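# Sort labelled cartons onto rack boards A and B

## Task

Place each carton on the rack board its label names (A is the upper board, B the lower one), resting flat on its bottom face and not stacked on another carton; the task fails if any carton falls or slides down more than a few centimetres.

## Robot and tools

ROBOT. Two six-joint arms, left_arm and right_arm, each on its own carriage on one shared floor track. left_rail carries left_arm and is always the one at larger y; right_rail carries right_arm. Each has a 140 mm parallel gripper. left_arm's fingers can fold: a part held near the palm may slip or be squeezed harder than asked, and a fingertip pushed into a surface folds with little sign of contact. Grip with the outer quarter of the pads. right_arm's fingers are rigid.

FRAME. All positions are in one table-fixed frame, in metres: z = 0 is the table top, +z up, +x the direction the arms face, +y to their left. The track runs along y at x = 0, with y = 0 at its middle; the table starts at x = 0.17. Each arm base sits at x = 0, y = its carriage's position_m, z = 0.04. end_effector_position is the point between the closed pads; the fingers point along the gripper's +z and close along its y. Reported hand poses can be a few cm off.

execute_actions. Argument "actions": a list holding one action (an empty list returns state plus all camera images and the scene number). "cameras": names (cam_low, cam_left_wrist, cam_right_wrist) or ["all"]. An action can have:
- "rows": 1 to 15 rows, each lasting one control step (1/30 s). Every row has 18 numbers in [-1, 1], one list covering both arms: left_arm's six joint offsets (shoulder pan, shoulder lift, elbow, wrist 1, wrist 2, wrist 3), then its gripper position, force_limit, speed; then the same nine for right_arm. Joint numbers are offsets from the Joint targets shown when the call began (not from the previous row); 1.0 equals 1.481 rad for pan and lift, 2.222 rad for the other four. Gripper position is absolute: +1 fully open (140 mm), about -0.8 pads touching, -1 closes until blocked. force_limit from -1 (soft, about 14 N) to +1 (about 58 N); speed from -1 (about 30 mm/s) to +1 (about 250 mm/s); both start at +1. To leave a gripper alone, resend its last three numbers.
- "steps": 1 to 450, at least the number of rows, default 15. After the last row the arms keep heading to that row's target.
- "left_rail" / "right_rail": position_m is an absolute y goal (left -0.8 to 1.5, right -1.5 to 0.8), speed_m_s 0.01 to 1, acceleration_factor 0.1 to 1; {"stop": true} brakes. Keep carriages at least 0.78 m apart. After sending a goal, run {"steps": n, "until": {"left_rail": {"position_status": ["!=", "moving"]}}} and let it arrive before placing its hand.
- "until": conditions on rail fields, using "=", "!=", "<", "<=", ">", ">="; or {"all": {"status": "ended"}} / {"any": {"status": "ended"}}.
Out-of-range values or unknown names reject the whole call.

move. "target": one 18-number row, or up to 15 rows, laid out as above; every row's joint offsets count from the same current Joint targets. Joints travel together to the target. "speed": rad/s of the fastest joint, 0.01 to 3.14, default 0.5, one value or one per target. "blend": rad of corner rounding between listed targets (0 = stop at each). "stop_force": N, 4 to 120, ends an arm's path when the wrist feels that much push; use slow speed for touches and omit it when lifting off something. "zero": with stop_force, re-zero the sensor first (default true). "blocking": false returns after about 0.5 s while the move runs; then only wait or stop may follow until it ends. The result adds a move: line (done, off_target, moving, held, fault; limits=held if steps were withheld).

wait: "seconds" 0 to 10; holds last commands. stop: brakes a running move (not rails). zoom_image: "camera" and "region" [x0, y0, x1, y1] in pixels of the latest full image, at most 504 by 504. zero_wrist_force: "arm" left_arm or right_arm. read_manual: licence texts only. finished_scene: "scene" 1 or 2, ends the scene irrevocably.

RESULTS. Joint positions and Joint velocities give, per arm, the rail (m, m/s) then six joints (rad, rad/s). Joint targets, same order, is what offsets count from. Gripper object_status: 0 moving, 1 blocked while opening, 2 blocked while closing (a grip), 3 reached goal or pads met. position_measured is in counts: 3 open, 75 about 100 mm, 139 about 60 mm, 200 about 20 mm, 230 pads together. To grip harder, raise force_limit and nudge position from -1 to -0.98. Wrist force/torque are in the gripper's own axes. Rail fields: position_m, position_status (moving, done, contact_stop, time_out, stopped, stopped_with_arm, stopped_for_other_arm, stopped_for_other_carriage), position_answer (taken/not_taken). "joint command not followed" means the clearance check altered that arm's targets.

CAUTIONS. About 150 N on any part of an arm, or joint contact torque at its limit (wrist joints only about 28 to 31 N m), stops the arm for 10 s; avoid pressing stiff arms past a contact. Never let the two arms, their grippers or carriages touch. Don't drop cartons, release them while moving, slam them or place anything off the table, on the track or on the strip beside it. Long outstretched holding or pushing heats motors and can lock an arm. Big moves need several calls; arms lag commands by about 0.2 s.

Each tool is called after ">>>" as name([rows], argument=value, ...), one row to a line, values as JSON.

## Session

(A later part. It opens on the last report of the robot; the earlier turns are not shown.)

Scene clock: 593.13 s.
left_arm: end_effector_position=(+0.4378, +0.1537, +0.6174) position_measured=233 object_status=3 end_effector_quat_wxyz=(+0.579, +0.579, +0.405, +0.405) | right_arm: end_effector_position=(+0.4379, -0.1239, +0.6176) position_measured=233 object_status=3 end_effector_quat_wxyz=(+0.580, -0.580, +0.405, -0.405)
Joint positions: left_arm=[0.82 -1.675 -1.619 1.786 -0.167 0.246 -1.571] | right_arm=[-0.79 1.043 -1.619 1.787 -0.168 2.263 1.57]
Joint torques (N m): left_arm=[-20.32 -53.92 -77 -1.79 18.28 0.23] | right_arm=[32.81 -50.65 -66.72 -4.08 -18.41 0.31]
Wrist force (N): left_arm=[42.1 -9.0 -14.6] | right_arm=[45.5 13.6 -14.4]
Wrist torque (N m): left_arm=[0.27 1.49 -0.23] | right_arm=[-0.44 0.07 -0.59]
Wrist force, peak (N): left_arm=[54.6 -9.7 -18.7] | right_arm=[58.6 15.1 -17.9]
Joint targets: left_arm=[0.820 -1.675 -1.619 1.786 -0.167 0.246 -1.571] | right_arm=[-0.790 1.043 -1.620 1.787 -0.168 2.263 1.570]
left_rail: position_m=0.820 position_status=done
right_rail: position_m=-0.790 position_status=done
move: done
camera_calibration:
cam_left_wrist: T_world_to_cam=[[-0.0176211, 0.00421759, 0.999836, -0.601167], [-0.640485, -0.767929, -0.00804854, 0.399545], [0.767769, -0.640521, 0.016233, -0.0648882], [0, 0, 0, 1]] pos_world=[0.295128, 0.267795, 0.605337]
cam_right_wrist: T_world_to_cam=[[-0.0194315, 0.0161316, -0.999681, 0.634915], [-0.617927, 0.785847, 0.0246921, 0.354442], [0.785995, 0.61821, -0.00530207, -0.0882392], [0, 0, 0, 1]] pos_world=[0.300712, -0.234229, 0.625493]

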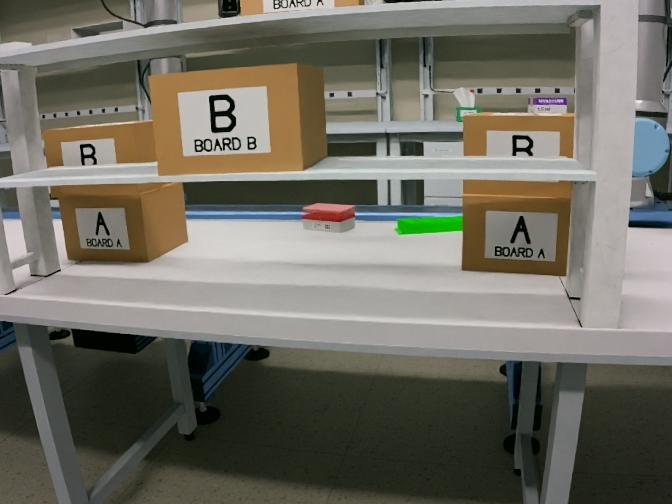

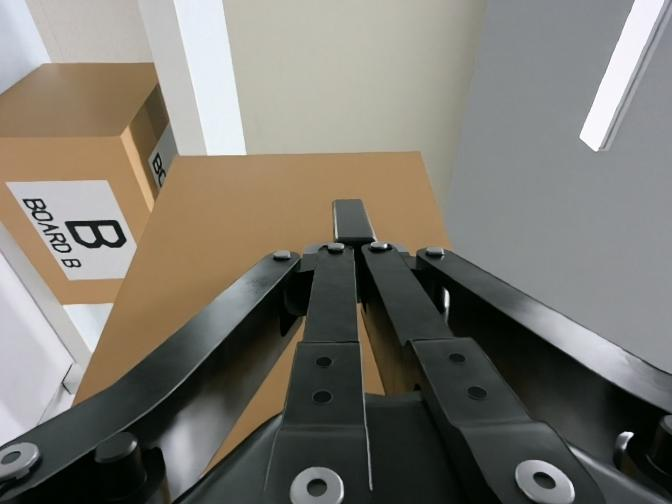

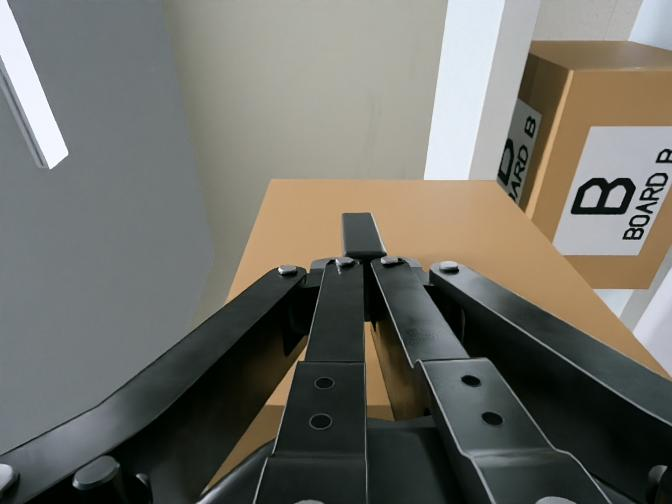

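>>> move([
  [0.0702,0.0167,-0.0107,-0.0004,0.0462,0,-1,0,0,-0.0581,0.0167,-0.0107,-0.0004,-0.0379,0,-1,0,0],
  [0.1377,0.039,-0.0255,-0.0005,0.0913,0,-1,0,0,-0.1118,0.039,-0.0255,-0.0005,-0.0737,0,-1,0,0],
  [0.202,0.0662,-0.0442,0.0001,0.1341,0,-1,0,0,-0.1603,0.0662,-0.0442,0.0001,-0.106,0,-1,0,0],
  [0.2624,0.0977,-0.067,0.0019,0.1743,0,-1,0,0,-0.2036,0.0977,-0.067,0.0019,-0.1349,0,-1,0,0],
  [0.3184,0.133,-0.0936,0.005,0.2117,0,-1,0,0,-0.2424,0.133,-0.0936,0.005,-0.1608,0,-1,0,0],
  [0.37,0.1718,-0.1243,0.0097,0.2461,0,-1,0,0,-0.2767,0.1718,-0.1243,0.0097,-0.1836,0,-1,0,0],
], speed=0.12, blend=[0.005,0.005,0.005,0.005,0.005,0], cameras=["all"])

Scene clock: 618.50 s.
left_arm: end_effector_position=(+0.7742, +0.1543, +0.6174) position_measured=233 object_status=3 end_effector_quat_wxyz=(+0.579, +0.579, +0.406, +0.405) | right_arm: end_effector_position=(+0.7734, -0.1241, +0.6178) position_measured=233 object_status=3 end_effector_quat_wxyz=(+0.579, -0.579, +0.405, -0.406)
Joint positions: left_arm=[0.82 -1.127 -1.364 1.51 -0.146 0.793 -1.571] | right_arm=[-0.79 0.634 -1.365 1.511 -0.146 1.855 1.57]
Joint torques (N m): left_arm=[-11.08 -48.1 -75.91 -2.75 18.25 0.35] | right_arm=[10.55 -63.76 -62.95 -3.78 -18.59 0.24]
Wrist force (N): left_arm=[32.9 -8.9 -11.4] | right_arm=[36.1 13.2 -10.4]
Wrist torque (N m): left_arm=[0.36 1.16 -0.23] | right_arm=[-0.38 -0.19 -0.60]
Wrist force, peak (N): left_arm=[47.1 -9.5 -15.9] | right_arm=[50.5 15.0 -15.5]
Joint targets: left_arm=[0.820 -1.127 -1.364 1.510 -0.146 0.793 -1.571] | right_arm=[-0.790 0.634 -1.365 1.511 -0.146 1.855 1.570]
left_rail: position_m=0.820 position_status=done
right_rail: position_m=-0.790 position_status=done
move: done
camera_calibration:
cam_left_wrist: T_world_to_cam=[[-0.017432, 0.00442643, 0.999838, -0.59542], [-0.639508, -0.768745, -0.00774634, 0.614667], [0.768587, -0.63954, 0.0162315, -0.323614], [0, 0, 0, 1]] pos_world=[0.631431, 0.268194, 0.605338]
cam_right_wrist: T_world_to_cam=[[-0.0192433, 0.0162921, -0.999682, 0.64155], [-0.616421, 0.78703, 0.0246922, 0.560956], [0.787182, 0.6167, -0.00510222, -0.353017], [0, 0, 0, 1]] pos_world=[0.636019, -0.234236, 0.625694]

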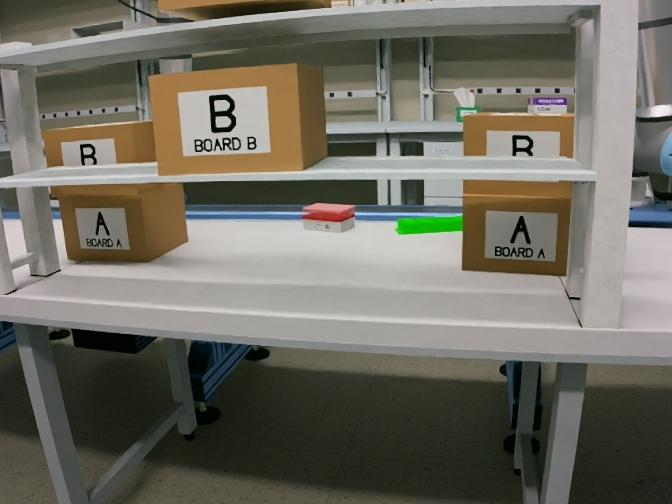

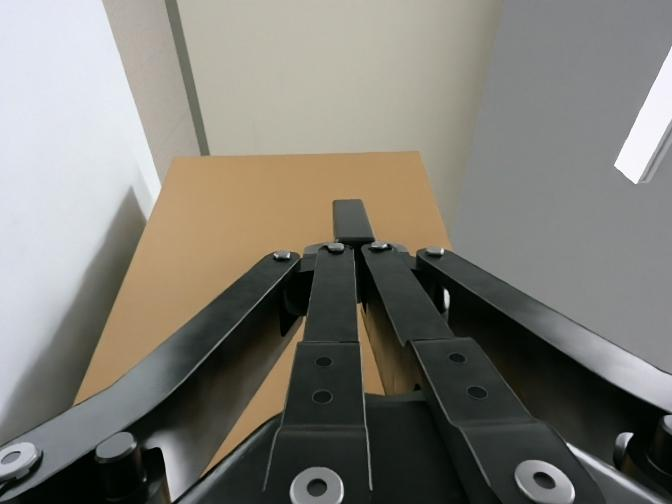

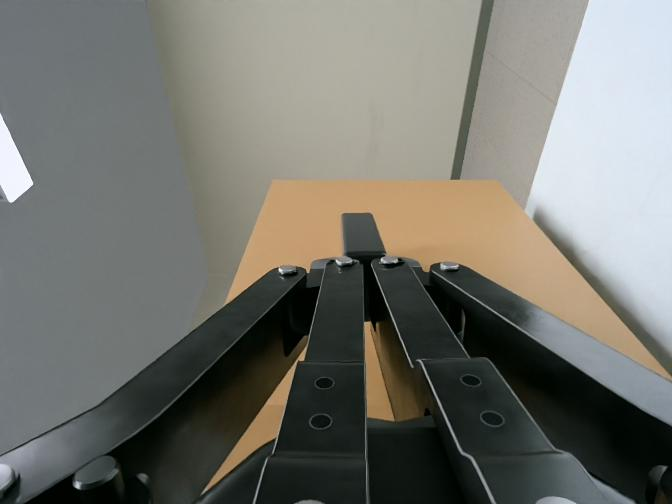

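>>> move(target=[0,0.0103,0.0316,-0.0384,0,0,-1,0,0,0,0.0103,0.0316,-0.0384,0,0,-1,0,0], speed=0.03, stop_force=11, cameras=["cam_left_wrist","cam_right_wrist"])

Scene clock: 625.83 s.
left_arm: end_effector_position=(+0.7746, +0.1539, +0.5936) position_measured=233 object_status=3 end_effector_quat_wxyz=(+0.579, +0.579, +0.406, +0.405) | right_arm: end_effector_position=(+0.7740, -0.1238, +0.5937) position_measured=233 object_status=3 end_effector_quat_wxyz=(+0.579, -0.579, +0.405, -0.406)
Joint positions: left_arm=[0.82 -1.126 -1.357 1.543 -0.186 0.793 -1.571] | right_arm=[-0.79 0.634 -1.358 1.545 -0.188 1.855 1.57]
Joint torques (N m): left_arm=[-21.41 -79.42 -70.69 -2.17 17.63 0.01] | right_arm=[17.48 -74.79 -59.04 -2.22 -17.75 0.08]
Wrist force (N): left_arm=[37.7 -1.4 -14.6] | right_arm=[43.1 5.6 -15.3]
Wrist torque (N m): left_arm=[0.08 1.36 -0.33] | right_arm=[-0.19 -0.08 -0.50]
Wrist force, peak (N): left_arm=[39.4 9.2 -16.9] | right_arm=[43.7 -1.2 -18.7]
Joint targets: left_arm=[0.820 -1.126 -1.357 1.543 -0.186 0.793 -1.571] | right_arm=[-0.790 0.634 -1.358 1.545 -0.188 1.855 1.570]
left_rail: position_m=0.820 position_status=done
right_rail: position_m=-0.790 position_status=done
move: contact (left_arm, right_arm); left_arm: the wrist 1 is farthest, 0.045 rad from its target; right_arm: the wrist 1 is farthest, 0.044 rad from its target
camera_calibration:
cam_left_wrist: T_world_to_cam=[[-0.0175846, 0.0045555, 0.999835, -0.571552], [-0.639507, -0.768746, -0.00774475, 0.61443], [0.768584, -0.639538, 0.0164314, -0.323906], [0, 0, 0, 1]] pos_world=[0.631831, 0.267794, 0.581538]
cam_right_wrist: T_world_to_cam=[[-0.0190843, 0.0164134, -0.999683, 0.617294], [-0.616424, 0.787027, 0.0246896, 0.56169], [0.787183, 0.6167, -0.00490224, -0.353919], [0, 0, 0, 1]] pos_world=[0.636619, -0.233935, 0.601495]
Images, in order (width x height): cam_left_wrist 672x504, cam_right_wrist 672x504.

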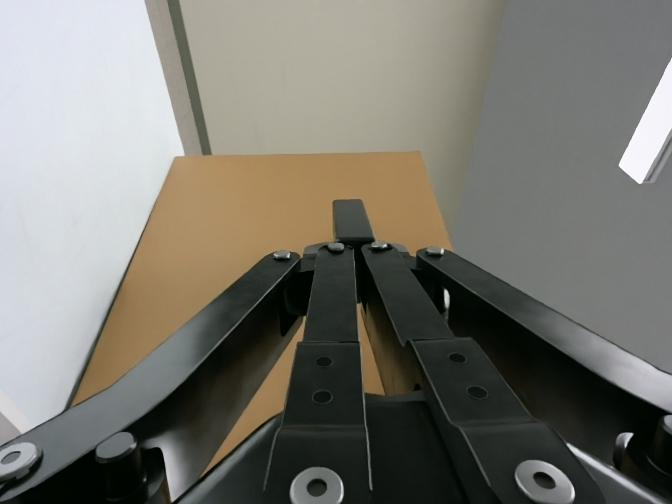

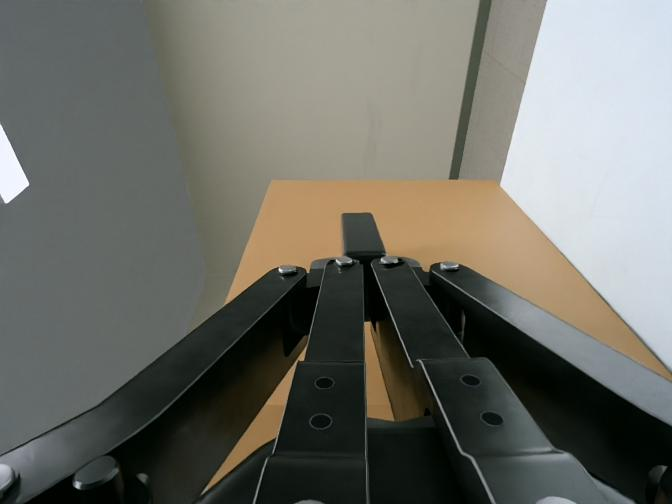

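>>> execute_actions([
  {"left_rail":{"position_m":0.86,"acceleration_factor":0.2},"right_rail":{"position_m":-0.83,"acceleration_factor":0.2},"steps":200,"until":{"all":{"status":"ended"}}},
])

>>> move([
  [-0.1687,-0.1107,0.0651,0.0086,-0.1121,0,-1,0,0,0.1159,-0.1107,0.0651,0.0086,0.0776,0,-1,0,0],
  [-0.2907,-0.2005,0.2038,-0.0701,-0.1934,0,-1,0,0,0.1596,-0.1998,0.2029,-0.0692,0.1067,0,-1,0,0],
], speed=0.6, blend=[0.02,0])

>>> execute_actions([
  {"left_rail":{"position_m":0.281,"acceleration_factor":0.7},"right_rail":{"position_m":-1.266,"acceleration_factor":0.7},"steps":300,"until":{"all":{"status":"ended"}}},
], cameras=["all"])

Scene clock: 651.87 s.
left_arm: end_effector_position=(+0.7746, +0.1938, +0.5936) position_measured=233 object_status=3 end_effector_quat_wxyz=(+0.579, +0.579, +0.406, +0.405) | right_arm: end_effector_position=(+0.7740, -0.1638, +0.5937) position_measured=233 object_status=3 end_effector_quat_wxyz=(+0.579, -0.579, +0.405, -0.406)
Joint positions: left_arm=[0.86 -1.127 -1.357 1.543 -0.186 0.793 -1.571] | right_arm=[-0.83 0.634 -1.358 1.545 -0.188 1.855 1.57]
Joint torques (N m): left_arm=[6.18 -79.3 -40.12 -3.92 -1.72 0.41] | right_arm=[-15.01 -74.83 -35.82 -3.99 2.91 0.36]
Wrist force (N): left_arm=[0.0 -0.1 0.2] | right_arm=[4.7 6.1 1.8]
Wrist torque (N m): left_arm=[0.04 0.11 -0.31] | right_arm=[0.72 -1.26 -0.50]
Wrist force, peak (N): left_arm=[38.1 -1.3 -14.7] | right_arm=[43.5 5.2 -15.6]
Joint targets: left_arm=[0.860 -1.126 -1.357 1.543 -0.186 0.793 -1.571] | right_arm=[-0.830 0.634 -1.358 1.545 -0.188 1.855 1.570]
Tool commands: left_gripper/position=-1.0 left_gripper/force_limit=+0.0 left_gripper/speed=+0.0 right_gripper/position=-1.0 right_gripper/force_limit=+0.0 right_gripper/speed=+0.0
left_rail: position_m=0.860 position_status=done
right_rail: position_m=-0.830 position_status=done

Scene clock: 653.47 s.
left_arm: end_effector_position=(+0.5008, +0.2581, +0.5196) position_measured=233 object_status=3 end_effector_quat_wxyz=(+0.579, +0.579, +0.405, +0.405) | right_arm: end_effector_position=(+0.5016, -0.2285, +0.5198) position_measured=233 object_status=3 end_effector_quat_wxyz=(+0.579, -0.579, +0.406, -0.406)
Joint positions: left_arm=[0.86 -1.557 -1.654 1.996 -0.342 0.364 -1.571] | right_arm=[-0.83 0.87 -1.654 1.995 -0.341 2.092 1.57]
Joint torques (N m): left_arm=[-17.19 -62.83 -35.14 -4.09 -2.38 0.36] | right_arm=[11.3 -52.87 -33.89 -6.75 3.44 0.28]
Wrist force (N): left_arm=[0.0 0.1 -0.2] | right_arm=[4.9 6.5 1.6]
Wrist torque (N m): left_arm=[0.10 0.11 -0.34] | right_arm=[0.78 -1.24 -0.46]
Wrist force, peak (N): left_arm=[2.8 -0.6 3.6] | right_arm=[7.2 6.7 5.1]
Joint targets: left_arm=[0.860 -1.557 -1.654 1.996 -0.342 0.364 -1.571] | right_arm=[-0.830 0.870 -1.654 1.995 -0.341 2.092 1.570]
left_rail: position_m=0.860 position_status=done
right_rail: position_m=-0.830 position_status=done
move: done

Scene clock: 655.97 s.
left_arm: end_effector_position=(+0.5007, -0.3208, +0.5196) position_measured=233 object_status=3 end_effector_quat_wxyz=(+0.579, +0.579, +0.405, +0.405) | right_arm: end_effector_position=(+0.5015, -0.6646, +0.5197) position_measured=233 object_status=3 end_effector_quat_wxyz=(+0.579, -0.579, +0.406, -0.406)
Joint positions: left_arm=[0.281 -1.557 -1.654 1.996 -0.342 0.364 -1.571] | right_arm=[-1.266 0.87 -1.654 1.995 -0.341 2.092 1.57]
Joint torques (N m): left_arm=[2.99 -36.23 -43.92 -1 -1.17 0.58] | right_arm=[5.84 -30.73 -39.39 -5.58 1.48 0.09]
Wrist force (N): left_arm=[-0.1 -0.3 -0.1] | right_arm=[5.2 6.4 1.5]
Wrist torque (N m): left_arm=[0.01 0.13 -0.34] | right_arm=[0.76 -1.32 -0.46]
Wrist force, peak (N): left_arm=[1.7 -0.1 -0.7] | right_arm=[6.1 6.8 1.4]
Joint targets: left_arm=[0.281 -1.557 -1.654 1.996 -0.342 0.364 -1.571] | right_arm=[-1.266 0.870 -1.654 1.995 -0.341 2.092 1.570]
Tool commands: left_gripper/position=-1.0 left_gripper/force_limit=+0.0 left_gripper/speed=+0.0 right_gripper/position=-1.0 right_gripper/force_limit=+0.0 right_gripper/speed=+0.0
left_rail: position_m=0.281 position_status=done
right_rail: position_m=-1.266 position_status=done
camera_calibration:
cam_left_wrist: T_world_to_cam=[[-0.0176452, 0.00449544, 0.999834, -0.500207], [-0.640213, -0.768157, -0.00784479, 0.0743372], [0.767995, -0.640245, 0.0164323, -0.415711], [0, 0, 0, 1]] pos_world=[0.358029, -0.206806, 0.507538]
cam_right_wrist: T_world_to_cam=[[-0.0198812, 0.0156758, -0.999679, 0.546899], [-0.615838, 0.787489, 0.024596, 0.821139], [0.787622, 0.616129, -0.00600248, 0.193673], [0, 0, 0, 1]] pos_world=[0.364021, -0.774539, 0.527689]

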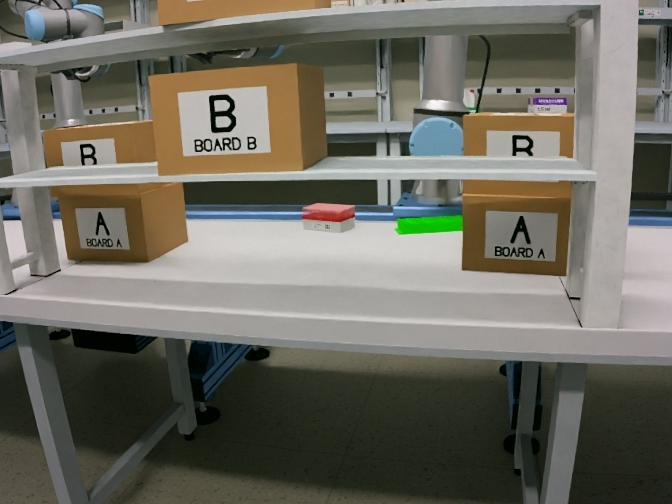

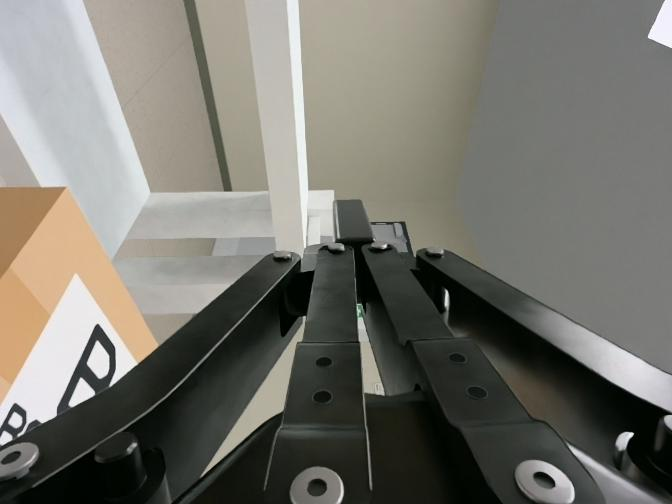

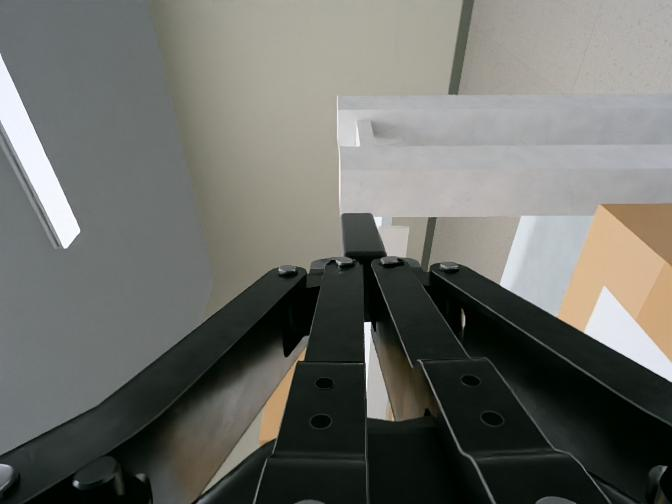

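>>> move(target=[0,0.1725,0.1081,-0.2231,0,0,-1,0,0,0,0.1725,0.1081,-0.2231,0,0,-1,0,0], speed=0.4)

>>> move(target=[-0.001,0.0546,-0.0485,0.0121,-0.0007,0,-1,0,0,0.0483,0.0546,-0.0485,0.0121,0.0322,0,-1,0,0], speed=0.03, stop_force=32, cameras=["all"])

Scene clock: 663.17 s.
left_arm: end_effector_position=(+0.5008, -0.3208, +0.2797) position_measured=233 object_status=3 end_effector_quat_wxyz=(+0.579, +0.579, +0.405, +0.405) | right_arm: end_effector_position=(+0.5015, -0.6645, +0.2797) position_measured=233 object_status=3 end_effector_quat_wxyz=(+0.579, -0.579, +0.406, -0.406)
Joint positions: left_arm=[0.281 -1.557 -1.398 2.236 -0.838 0.364 -1.571] | right_arm=[-1.266 0.87 -1.398 2.236 -0.837 2.092 1.57]
Joint torques (N m): left_arm=[6.09 -31.11 -22.41 -4.55 1.12 0.69] | right_arm=[-6.25 -38.9 -21.8 -6.92 -2.08 0.37]
Wrist force (N): left_arm=[-0.2 -0.3 -0.4] | right_arm=[4.4 7.0 1.7]
Wrist torque (N m): left_arm=[0.02 0.15 -0.34] | right_arm=[0.83 -1.17 -0.49]
Wrist force, peak (N): left_arm=[0.3 -2.2 -0.3] | right_arm=[4.7 8.9 1.3]
Joint targets: left_arm=[0.281 -1.557 -1.398 2.236 -0.838 0.364 -1.571] | right_arm=[-1.266 0.870 -1.398 2.236 -0.837 2.092 1.570]
left_rail: position_m=0.281 position_status=done
right_rail: position_m=-1.266 position_status=done
move: done

Scene clock: 666.37 s.
left_arm: end_effector_position=(+0.5008, -0.3550, +0.2800) position_measured=233 object_status=3 end_effector_quat_wxyz=(+0.579, +0.579, +0.406, +0.405) | right_arm: end_effector_position=(+0.5026, -0.6305, +0.2800) position_measured=233 object_status=3 end_effector_quat_wxyz=(+0.579, -0.579, +0.406, -0.406)
Joint positions: left_arm=[0.281 -1.558 -1.352 2.175 -0.822 0.362 -1.571] | right_arm=[-1.266 0.911 -1.352 2.174 -0.822 2.133 1.57]
Joint torques (N m): left_arm=[-19.43 -69 -34.02 -6 14.41 0.24] | right_arm=[-1.75 -58.63 -28.1 -6.63 -15.71 0.26]
Wrist force (N): left_arm=[25.1 8.8 -10.5] | right_arm=[32.3 -1.6 -8.3]
Wrist torque (N m): left_arm=[-0.26 0.88 -0.46] | right_arm=[1.15 -0.61 -0.31]
Wrist force, peak (N): left_arm=[34.6 12.7 -19.3] | right_arm=[40.4 -3.5 -17.5]
Joint targets: left_arm=[0.281 -1.558 -1.352 2.175 -0.822 0.362 -1.571] | right_arm=[-1.266 0.911 -1.352 2.174 -0.822 2.133 1.570]
left_rail: position_m=0.281 position_status=done
right_rail: position_m=-1.266 position_status=done
move: contact (left_arm, right_arm); left_arm: the elbow is farthest, 0.047 rad from its target; right_arm: the elbow is farthest, 0.046 rad from its target
camera_calibration:
cam_left_wrist: T_world_to_cam=[[-0.0176364, 0.00434825, 0.999835, -0.260529], [-0.639936, -0.768387, -0.00794633, 0.0461237], [0.768226, -0.639971, 0.0163342, -0.433737], [0, 0, 0, 1]] pos_world=[0.35813, -0.241006, 0.267938]
cam_right_wrist: T_world_to_cam=[[-0.0198155, 0.0156018, -0.999682, 0.306685], [-0.615618, 0.787664, 0.0244956, 0.800939], [0.787795, 0.615908, -0.00600315, 0.170131], [0, 0, 0, 1]] pos_world=[0.365122, -0.74044, 0.287989]

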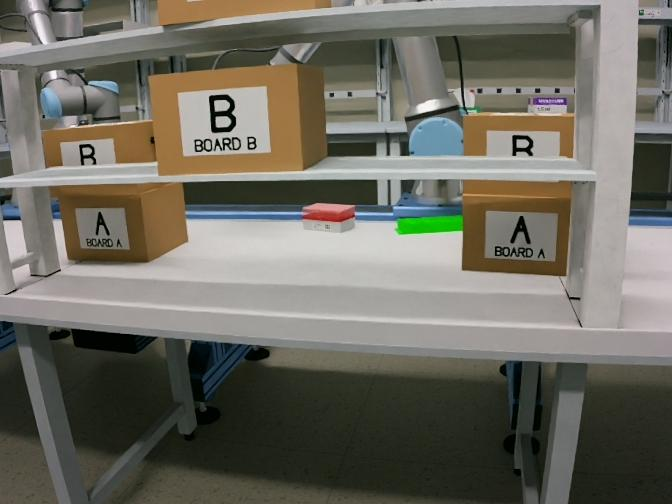

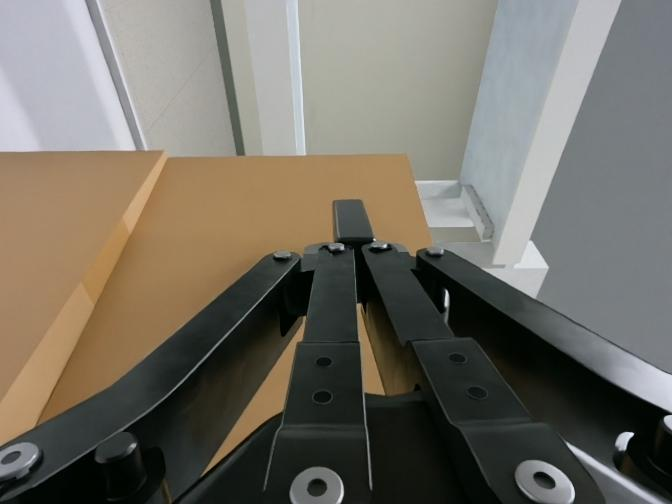

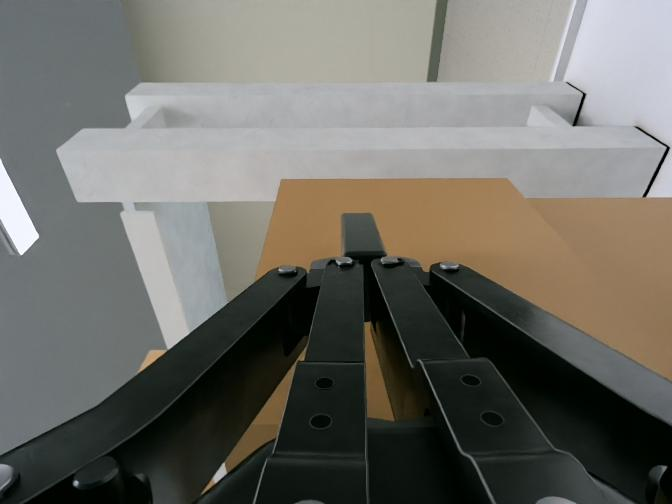

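>>> move([
  [0.001,-0.0417,-0.0151,0.0424,0.0004,0,-1,0,0,0.0007,-0.0417,-0.0147,0.0424,0.0004,0,-1,0,0],
  [0.001,-0.0822,-0.034,0.0883,0.0004,0,-1,0,0,0.0007,-0.0822,-0.0335,0.0883,0.0004,0,-1,0,0],
], speed=0.1, blend=[0.01,0])

Scene clock: 689.87 s.
left_arm: end_effector_position=(+0.5017, -0.3556, +0.3761) position_measured=233 object_status=3 end_effector_quat_wxyz=(+0.580, +0.579, +0.406, +0.405) | right_arm: end_effector_position=(+0.5023, -0.6298, +0.3756) position_measured=233 object_status=3 end_effector_quat_wxyz=(+0.579, -0.579, +0.406, -0.406)
Joint positions: left_arm=[0.281 -1.556 -1.474 2.099 -0.626 0.363 -1.571] | right_arm=[-1.266 0.912 -1.473 2.099 -0.626 2.134 1.57]
Joint torques (N m): left_arm=[-14.8 -73.38 -74.77 -1.23 16.82 0.25] | right_arm=[27.46 -69.54 -61.7 -3.55 -8.69 0.31]
Wrist force (N): left_arm=[32.2 -8.8 -11.8] | right_arm=[36.8 16.7 -9.2]
Wrist torque (N m): left_arm=[0.28 1.18 -0.22] | right_arm=[0.63 -0.44 -0.55]
Wrist force, peak (N): left_arm=[40.7 -9.8 -14.2] | right_arm=[45.7 18.1 -11.3]
Joint targets: left_arm=[0.281 -1.556 -1.474 2.099 -0.626 0.363 -1.571] | right_arm=[-1.266 0.912 -1.473 2.099 -0.625 2.134 1.570]
left_rail: position_m=0.281 position_status=done
right_rail: position_m=-1.266 position_status=done
move: done

>>> execute_actions([
  {"left_rail":{"position_m":0.441,"acceleration_factor":0.15,"speed_m_s":0.15},"right_rail":{"position_m":-1.106,"acceleration_factor":0.15,"speed_m_s":0.15},"steps":300,"until":{"all":{"status":"ended"}}},
], cameras=["all"])

Scene clock: 703.27 s.
left_arm: end_effector_position=(+0.5017, -0.1956, +0.3762) position_measured=233 object_status=3 end_effector_quat_wxyz=(+0.580, +0.579, +0.406, +0.405) | right_arm: end_effector_position=(+0.5023, -0.4698, +0.3757) position_measured=233 object_status=3 end_effector_quat_wxyz=(+0.579, -0.579, +0.406, -0.406)
Joint positions: left_arm=[0.441 -1.556 -1.474 2.099 -0.626 0.363 -1.571] | right_arm=[-1.106 0.912 -1.474 2.099 -0.625 2.134 1.57]
Joint torques (N m): left_arm=[-29.25 -65.86 -70.66 -3.39 7.45 0.43] | right_arm=[3.36 -53.78 -59.06 -6.42 -17.35 0.37]
Wrist force (N): left_arm=[32.5 -9.6 -11.2] | right_arm=[36.9 17.8 -9.1]
Wrist torque (N m): left_arm=[0.36 1.18 -0.21] | right_arm=[0.61 -0.38 -0.56]
Wrist force, peak (N): left_arm=[34.4 -9.8 -12.1] | right_arm=[40.3 17.5 -9.9]
Joint targets: left_arm=[0.441 -1.556 -1.474 2.099 -0.626 0.363 -1.571] | right_arm=[-1.106 0.912 -1.473 2.099 -0.625 2.134 1.570]
Tool commands: left_gripper/position=-1.0 left_gripper/force_limit=+0.0 left_gripper/speed=+0.0 right_gripper/position=-1.0 right_gripper/force_limit=+0.0 right_gripper/speed=+0.0
left_rail: position_m=0.441 speed_m_s=0.15 position_status=done
right_rail: position_m=-1.106 speed_m_s=0.15 position_status=done
camera_calibration:
cam_left_wrist: T_world_to_cam=[[-0.0176579, 0.00539941, 0.99983, -0.357199], [-0.639459, -0.768792, -0.00714172, 0.169306], [0.768623, -0.639476, 0.017028, -0.334331], [0, 0, 0, 1]] pos_world=[0.358931, -0.0817068, 0.36404]
cam_right_wrist: T_world_to_cam=[[-0.0198178, 0.0155993, -0.999682, 0.399842], [-0.615729, 0.787577, 0.0244958, 0.671901], [0.787709, 0.616018, -0.00600307, 0.0721222], [0, 0, 0, 1]] pos_world=[0.364821, -0.57984, 0.383689]

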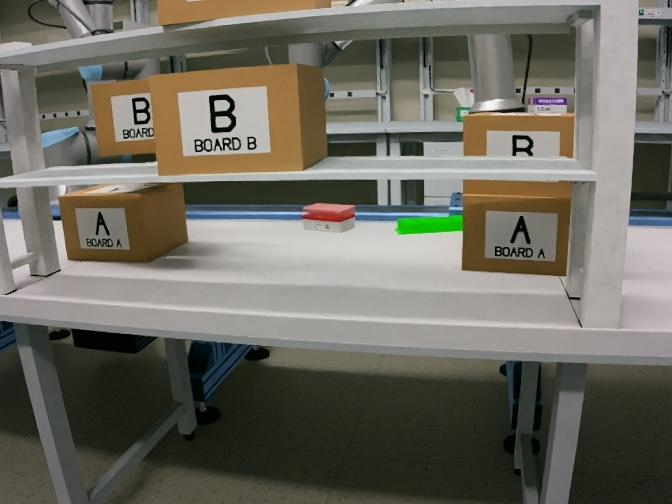

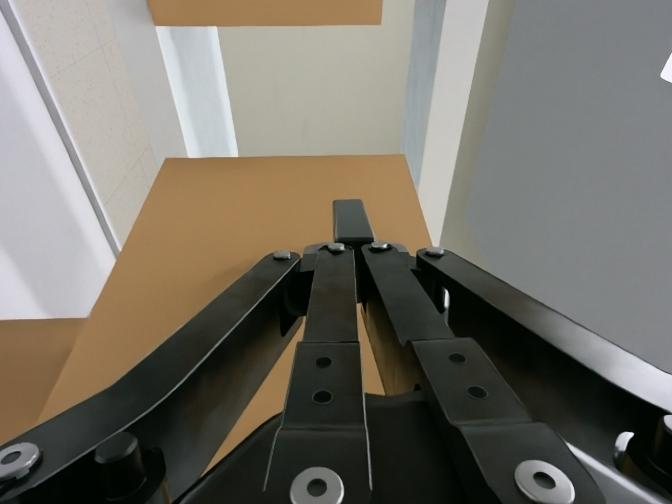

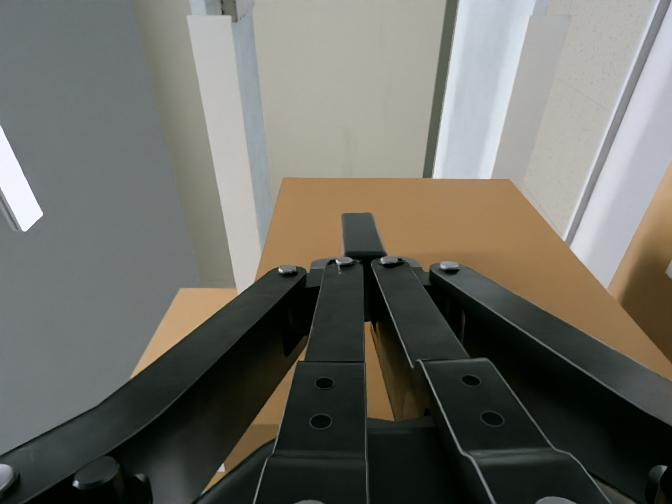

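>>> move([
  [0.0691,0.0223,-0.0168,0.0022,0.0464,0,-1,0,0,-0.0527,0.0223,-0.0168,0.0022,-0.0352,0,-1,0,0],
  [0.1344,0.0483,-0.0375,0.0055,0.09,0,-1,0,0,-0.1,0.0483,-0.0375,0.0055,-0.0667,0,-1,0,0],
  [0.1955,0.0777,-0.062,0.0104,0.1306,0,-1,0,0,-0.1423,0.0777,-0.062,0.0104,-0.0949,0,-1,0,0],
  [0.2517,0.11,-0.0899,0.0168,0.1681,0,-1,0,0,-0.1795,0.11,-0.0899,0.0168,-0.1198,0,-1,0,0],
  [0.3033,0.1445,-0.1213,0.0252,0.2025,0,-1,0,0,-0.2126,0.1445,-0.1213,0.0252,-0.1418,0,-1,0,0],
], speed=0.1, stop_force=40, blend=[0.005,0.005,0.005,0.005,0], cameras=["all"])

Scene clock: 716.87 s.
left_arm: end_effector_position=(+0.7748, -0.1959, +0.3758) position_measured=233 object_status=3 end_effector_quat_wxyz=(+0.580, +0.579, +0.406, +0.405) | right_arm: end_effector_position=(+0.7751, -0.4697, +0.3751) position_measured=233 object_status=3 end_effector_quat_wxyz=(+0.579, -0.580, +0.406, -0.406)
Joint positions: left_arm=[0.441 -1.107 -1.26 1.83 -0.57 0.813 -1.571] | right_arm=[-1.106 0.597 -1.259 1.83 -0.569 1.819 1.57]
Joint torques (N m): left_arm=[-14.75 -57.3 -76.89 -3.06 18.34 0.12] | right_arm=[11.41 -69.85 -60.54 -3.48 -18.39 0.27]
Wrist force (N): left_arm=[32.6 -9.4 -11.3] | right_arm=[38.2 16.7 -9.2]
Wrist torque (N m): left_arm=[0.40 1.29 -0.21] | right_arm=[0.37 -0.55 -0.57]
Wrist force, peak (N): left_arm=[43.3 -9.1 -15.3] | right_arm=[48.8 17.8 -12.7]
Joint targets: left_arm=[0.441 -1.107 -1.260 1.830 -0.570 0.813 -1.571] | right_arm=[-1.106 0.597 -1.259 1.830 -0.569 1.819 1.570]
left_rail: position_m=0.441 speed_m_s=0.15 position_status=done
right_rail: position_m=-1.106 speed_m_s=0.15 position_status=done
move: done
camera_calibration:
cam_left_wrist: T_world_to_cam=[[-0.0176809, 0.00491307, 0.999832, -0.3521], [-0.640002, -0.768336, -0.00754218, 0.344312], [0.76817, -0.640027, 0.0167292, -0.544013], [0, 0, 0, 1]] pos_world=[0.63203, -0.081906, 0.363739]
cam_right_wrist: T_world_to_cam=[[-0.0204168, 0.0153878, -0.999673, 0.405], [-0.615825, 0.787496, 0.024699, 0.83974], [0.787618, 0.616128, -0.00660195, -0.142478], [0, 0, 0, 1]] pos_world=[0.63762, -0.579739, 0.383187]

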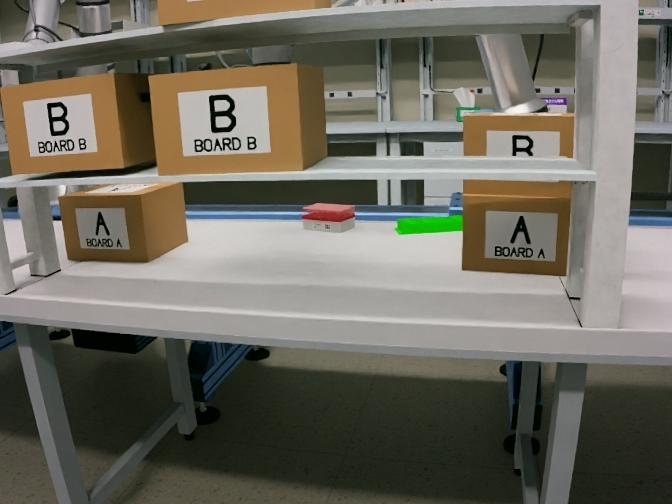

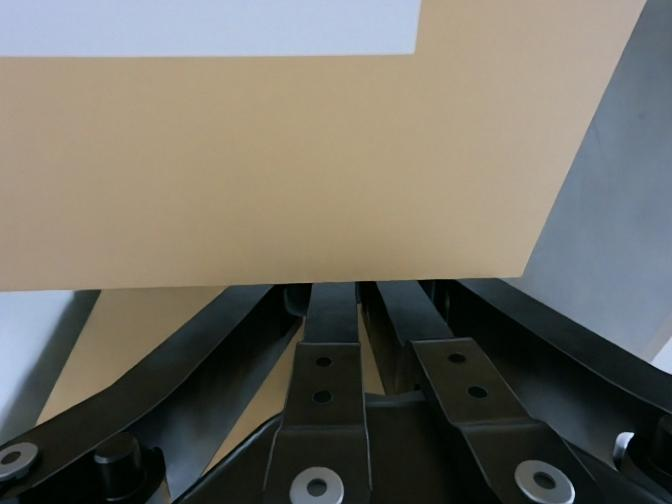

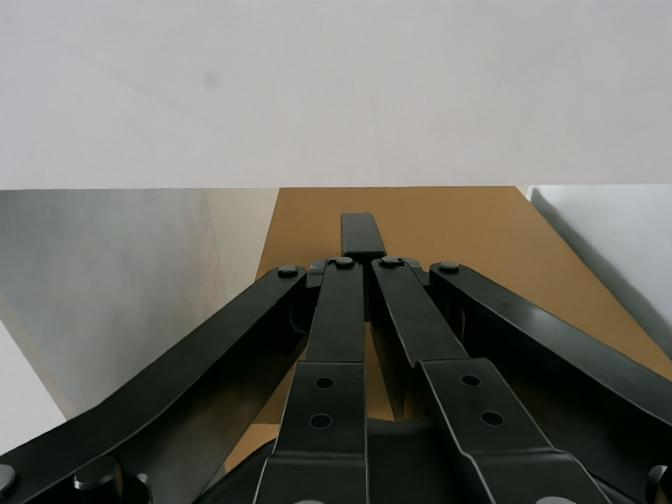

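>>> move(target=[0,0.0227,0.0121,-0.0272,0,0,-1,0,0,0,0.0227,0.0121,-0.0272,0,0,-1,0,0], speed=0.025, stop_force=11, cameras=["all"])

Scene clock: 726.83 s.
left_arm: end_effector_position=(+0.7749, -0.1961, +0.3610) position_measured=233 object_status=3 end_effector_quat_wxyz=(+0.580, +0.579, +0.406, +0.405) | right_arm: end_effector_position=(+0.7753, -0.4696, +0.3608) position_measured=233 object_status=3 end_effector_quat_wxyz=(+0.579, -0.580, +0.406, -0.406)
Joint positions: left_arm=[0.441 -1.107 -1.246 1.841 -0.596 0.813 -1.571] | right_arm=[-1.106 0.597 -1.246 1.841 -0.594 1.819 1.57]
Joint torques (N m): left_arm=[-24.38 -93.24 -72.36 -2.27 18.09 0.39] | right_arm=[15.07 -86.02 -54.43 -2.04 -17.72 0.36]
Wrist force (N): left_arm=[38.3 -1.7 -14.2] | right_arm=[41.4 8.1 -9.2]
Wrist torque (N m): left_arm=[0.14 1.40 -0.32] | right_arm=[0.58 -0.48 -0.45]
Wrist force, peak (N): left_arm=[41.5 7.1 -19.2] | right_arm=[41.0 16.9 -10.2]
Joint targets: left_arm=[0.441 -1.107 -1.246 1.841 -0.596 0.813 -1.571] | right_arm=[-1.106 0.597 -1.246 1.841 -0.594 1.819 1.570]
left_rail: position_m=0.441 speed_m_s=0.15 position_status=done
right_rail: position_m=-1.106 speed_m_s=0.15 position_status=done
move: contact (left_arm, right_arm); left_arm: the wrist 1 is farthest, 0.035 rad from its target; right_arm: the wrist 1 is farthest, 0.035 rad from its target
camera_calibration:
cam_left_wrist: T_world_to_cam=[[-0.0177596, 0.00497634, 0.99983, -0.337243], [-0.639943, -0.768386, -0.00754265, 0.344134], [0.768217, -0.639968, 0.0168308, -0.544108], [0, 0, 0, 1]] pos_world=[0.63223, -0.0821061, 0.348939]
cam_right_wrist: T_world_to_cam=[[-0.0201796, 0.0155713, -0.999675, 0.390663], [-0.615831, 0.787491, 0.0246975, 0.840061], [0.78762, 0.616129, -0.00630195, -0.142964], [0, 0, 0, 1]] pos_world=[0.63782, -0.579539, 0.368888]

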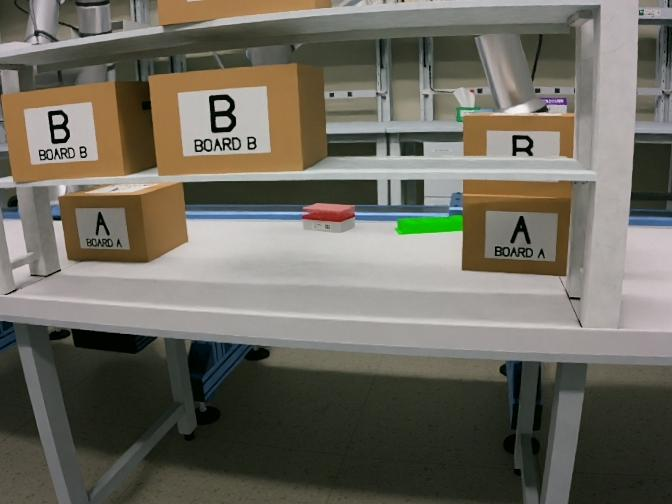

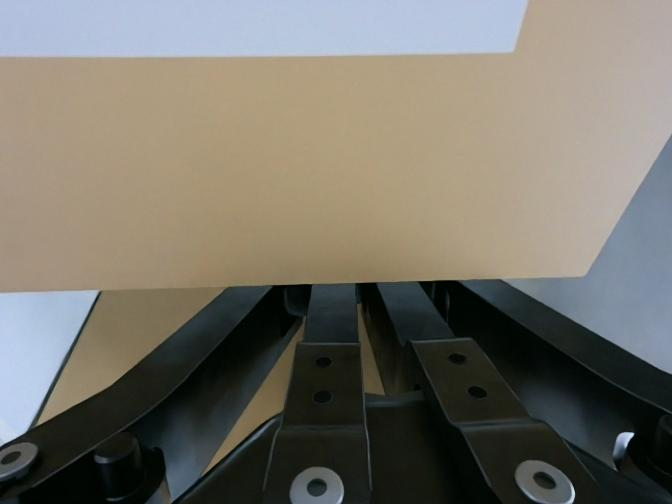

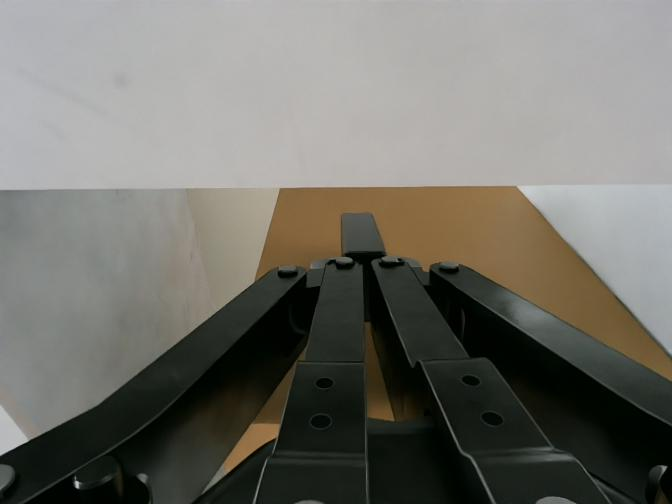

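>>> execute_actions([
  {"left_rail":{"position_m":0.453},"right_rail":{"position_m":-1.113},"steps":200,"until":{"all":{"status":"ended"}}},
])

>>> move([
  [-0.0515,-0.044,0.0263,0.0034,-0.0344,0,-1,0,0,0.0332,-0.044,0.0263,0.0034,0.022,0,-1,0,0],
  [-0.1077,-0.0762,0.0543,-0.003,-0.0719,0,-1,0,0,0.0704,-0.0762,0.0543,-0.003,0.0468,0,-1,0,0],
  [-0.234,-0.1317,0.0995,-0.0113,-0.1561,0,-1,0,0,0.16,-0.1317,0.0995,-0.0113,0.1066,0,-1,0,0],
  [-0.319,-0.2004,0.15,-0.016,-0.2127,0,-1,0,0,0.192,-0.2004,0.15,-0.0168,0.1279,0,-1,0,0],
], speed=0.4, blend=[0.01,0.01,0.02,0])

>>> execute_actions([
  {"left_rail":{"position_m":0.3,"acceleration_factor":0.7,"speed_m_s":1},"right_rail":{"position_m":-1.26,"acceleration_factor":0.7,"speed_m_s":1},"steps":200,"until":{"all":{"status":"ended"}}},
], cameras=["all"])

Scene clock: 754.20 s.
left_arm: end_effector_position=(+0.7749, -0.1842, +0.3611) position_measured=233 object_status=3 end_effector_quat_wxyz=(+0.580, +0.579, +0.406, +0.405) | right_arm: end_effector_position=(+0.7753, -0.4765, +0.3609) position_measured=233 object_status=3 end_effector_quat_wxyz=(+0.579, -0.580, +0.406, -0.406)
Joint positions: left_arm=[0.453 -1.107 -1.246 1.841 -0.596 0.813 -1.571] | right_arm=[-1.113 0.597 -1.246 1.841 -0.594 1.819 1.57]
Joint torques (N m): left_arm=[10.72 -92.42 -30.31 -1.76 -1.73 0.21] | right_arm=[4.91 -83.07 -29.02 -4.94 2.88 0.53]
Wrist force (N): left_arm=[-2.0 1.5 0.1] | right_arm=[1.4 8.9 0.7]
Wrist torque (N m): left_arm=[0.20 0.30 -0.31] | right_arm=[1.33 -0.52 -0.45]
Wrist force, peak (N): left_arm=[38.4 -0.8 -14.3] | right_arm=[41.7 8.7 -9.4]
Joint targets: left_arm=[0.453 -1.107 -1.246 1.841 -0.596 0.813 -1.571] | right_arm=[-1.113 0.597 -1.246 1.841 -0.594 1.819 1.570]
Tool commands: left_gripper/position=-1.0 left_gripper/force_limit=+0.0 left_gripper/speed=+0.0 right_gripper/position=-1.0 right_gripper/force_limit=+0.0 right_gripper/speed=+0.0
left_rail: position_m=0.453 speed_m_s=0.15 position_status=done
right_rail: position_m=-1.113 speed_m_s=0.15 position_status=done

Scene clock: 755.97 s.
left_arm: end_effector_position=(+0.4900, -0.1436, +0.3757) position_measured=233 object_status=3 end_effector_quat_wxyz=(+0.579, +0.579, +0.405, +0.405) | right_arm: end_effector_position=(+0.4902, -0.5165, +0.3759) position_measured=233 object_status=3 end_effector_quat_wxyz=(+0.579, -0.579, +0.405, -0.406)
Joint positions: left_arm=[0.453 -1.579 -1.542 2.174 -0.631 0.341 -1.571] | right_arm=[-1.113 0.881 -1.542 2.174 -0.631 2.103 1.57]
Joint torques (N m): left_arm=[-15.82 -64.68 -29.08 -3.83 -2.48 0.19] | right_arm=[11.66 -56.58 -29.47 -7.03 3.6 0.29]
Wrist force (N): left_arm=[0.2 0.1 -0.4] | right_arm=[1.9 9.7 0.9]
Wrist torque (N m): left_arm=[0.06 0.09 -0.32] | right_arm=[1.51 -0.62 -0.48]
Wrist force, peak (N): left_arm=[0.0 -0.2 -3.1] | right_arm=[6.1 9.8 1.9]
Joint targets: left_arm=[0.453 -1.580 -1.543 2.174 -0.631 0.341 -1.571] | right_arm=[-1.113 0.881 -1.543 2.174 -0.631 2.103 1.570]
left_rail: position_m=0.453 speed_m_s=0.15 position_status=done
right_rail: position_m=-1.113 speed_m_s=0.15 position_status=done
move: done

Scene clock: 757.37 s.
left_arm: end_effector_position=(+0.4899, -0.2966, +0.3757) position_measured=233 object_status=3 end_effector_quat_wxyz=(+0.579, +0.579, +0.405, +0.405) | right_arm: end_effector_position=(+0.4900, -0.6635, +0.3760) position_measured=233 object_status=3 end_effector_quat_wxyz=(+0.579, -0.579, +0.405, -0.406)
Joint positions: left_arm=[0.3 -1.58 -1.543 2.174 -0.631 0.341 -1.571] | right_arm=[-1.26 0.881 -1.543 2.174 -0.631 2.103 1.57]
Joint torques (N m): left_arm=[-4.27 -56.53 -34.04 -1.59 -1.57 0.72] | right_arm=[9.49 -43.55 -36.02 -3.51 2.54 0.34]
Wrist force (N): left_arm=[-0.1 -0.1 -0.4] | right_arm=[1.7 10.2 0.6]
Wrist torque (N m): left_arm=[0.04 0.14 -0.32] | right_arm=[1.61 -0.57 -0.48]
Wrist force, peak (N): left_arm=[1.7 0.0 -0.8] | right_arm=[2.5 10.4 0.5]
Joint targets: left_arm=[0.300 -1.580 -1.543 2.174 -0.631 0.341 -1.571] | right_arm=[-1.260 0.881 -1.543 2.174 -0.631 2.103 1.570]
Tool commands: left_gripper/position=-1.0 left_gripper/force_limit=+0.0 left_gripper/speed=+0.0 right_gripper/position=-1.0 right_gripper/force_limit=+0.0 right_gripper/speed=+0.0
left_rail: position_m=0.300 position_status=done
right_rail: position_m=-1.260 position_status=done
camera_calibration:
cam_left_wrist: T_world_to_cam=[[-0.0176246, 0.00420737, 0.999836, -0.356791], [-0.639934, -0.768387, -0.00804705, 0.0847555], [0.768227, -0.639971, 0.016235, -0.389442], [0, 0, 0, 1]] pos_world=[0.34713, -0.182605, 0.363737]
cam_right_wrist: T_world_to_cam=[[-0.0194713, 0.0161171, -0.999681, 0.403103], [-0.616021, 0.787343, 0.0246923, 0.816781], [0.787489, 0.616305, -0.00540217, 0.201124], [0, 0, 0, 1]] pos_world=[0.35262, -0.773538, 0.383893]

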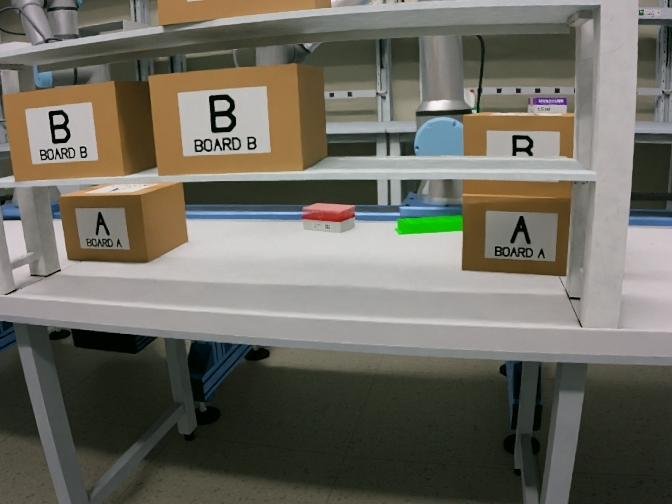

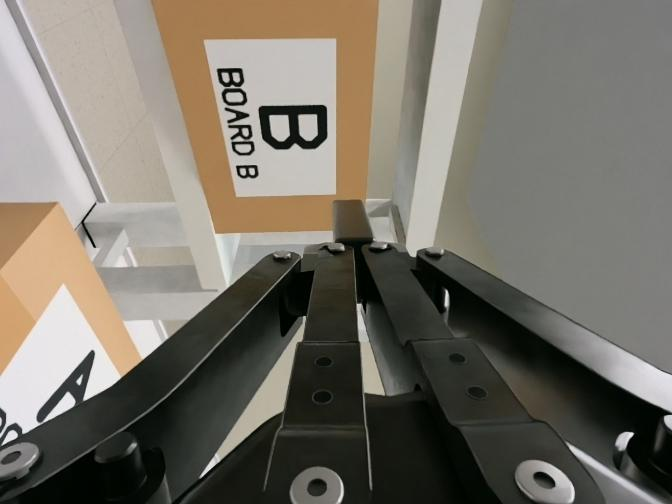

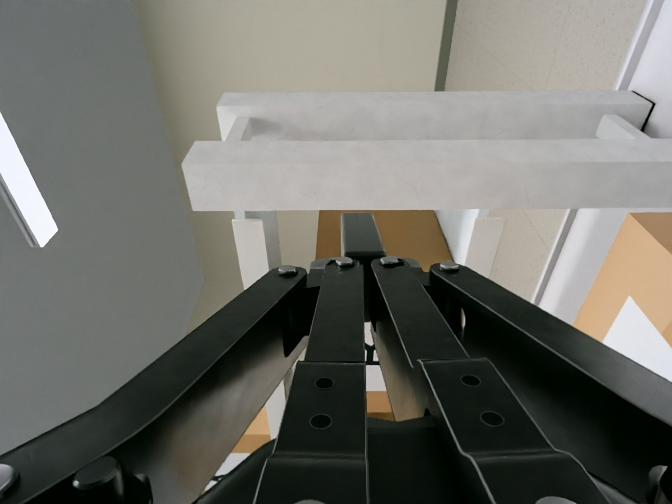

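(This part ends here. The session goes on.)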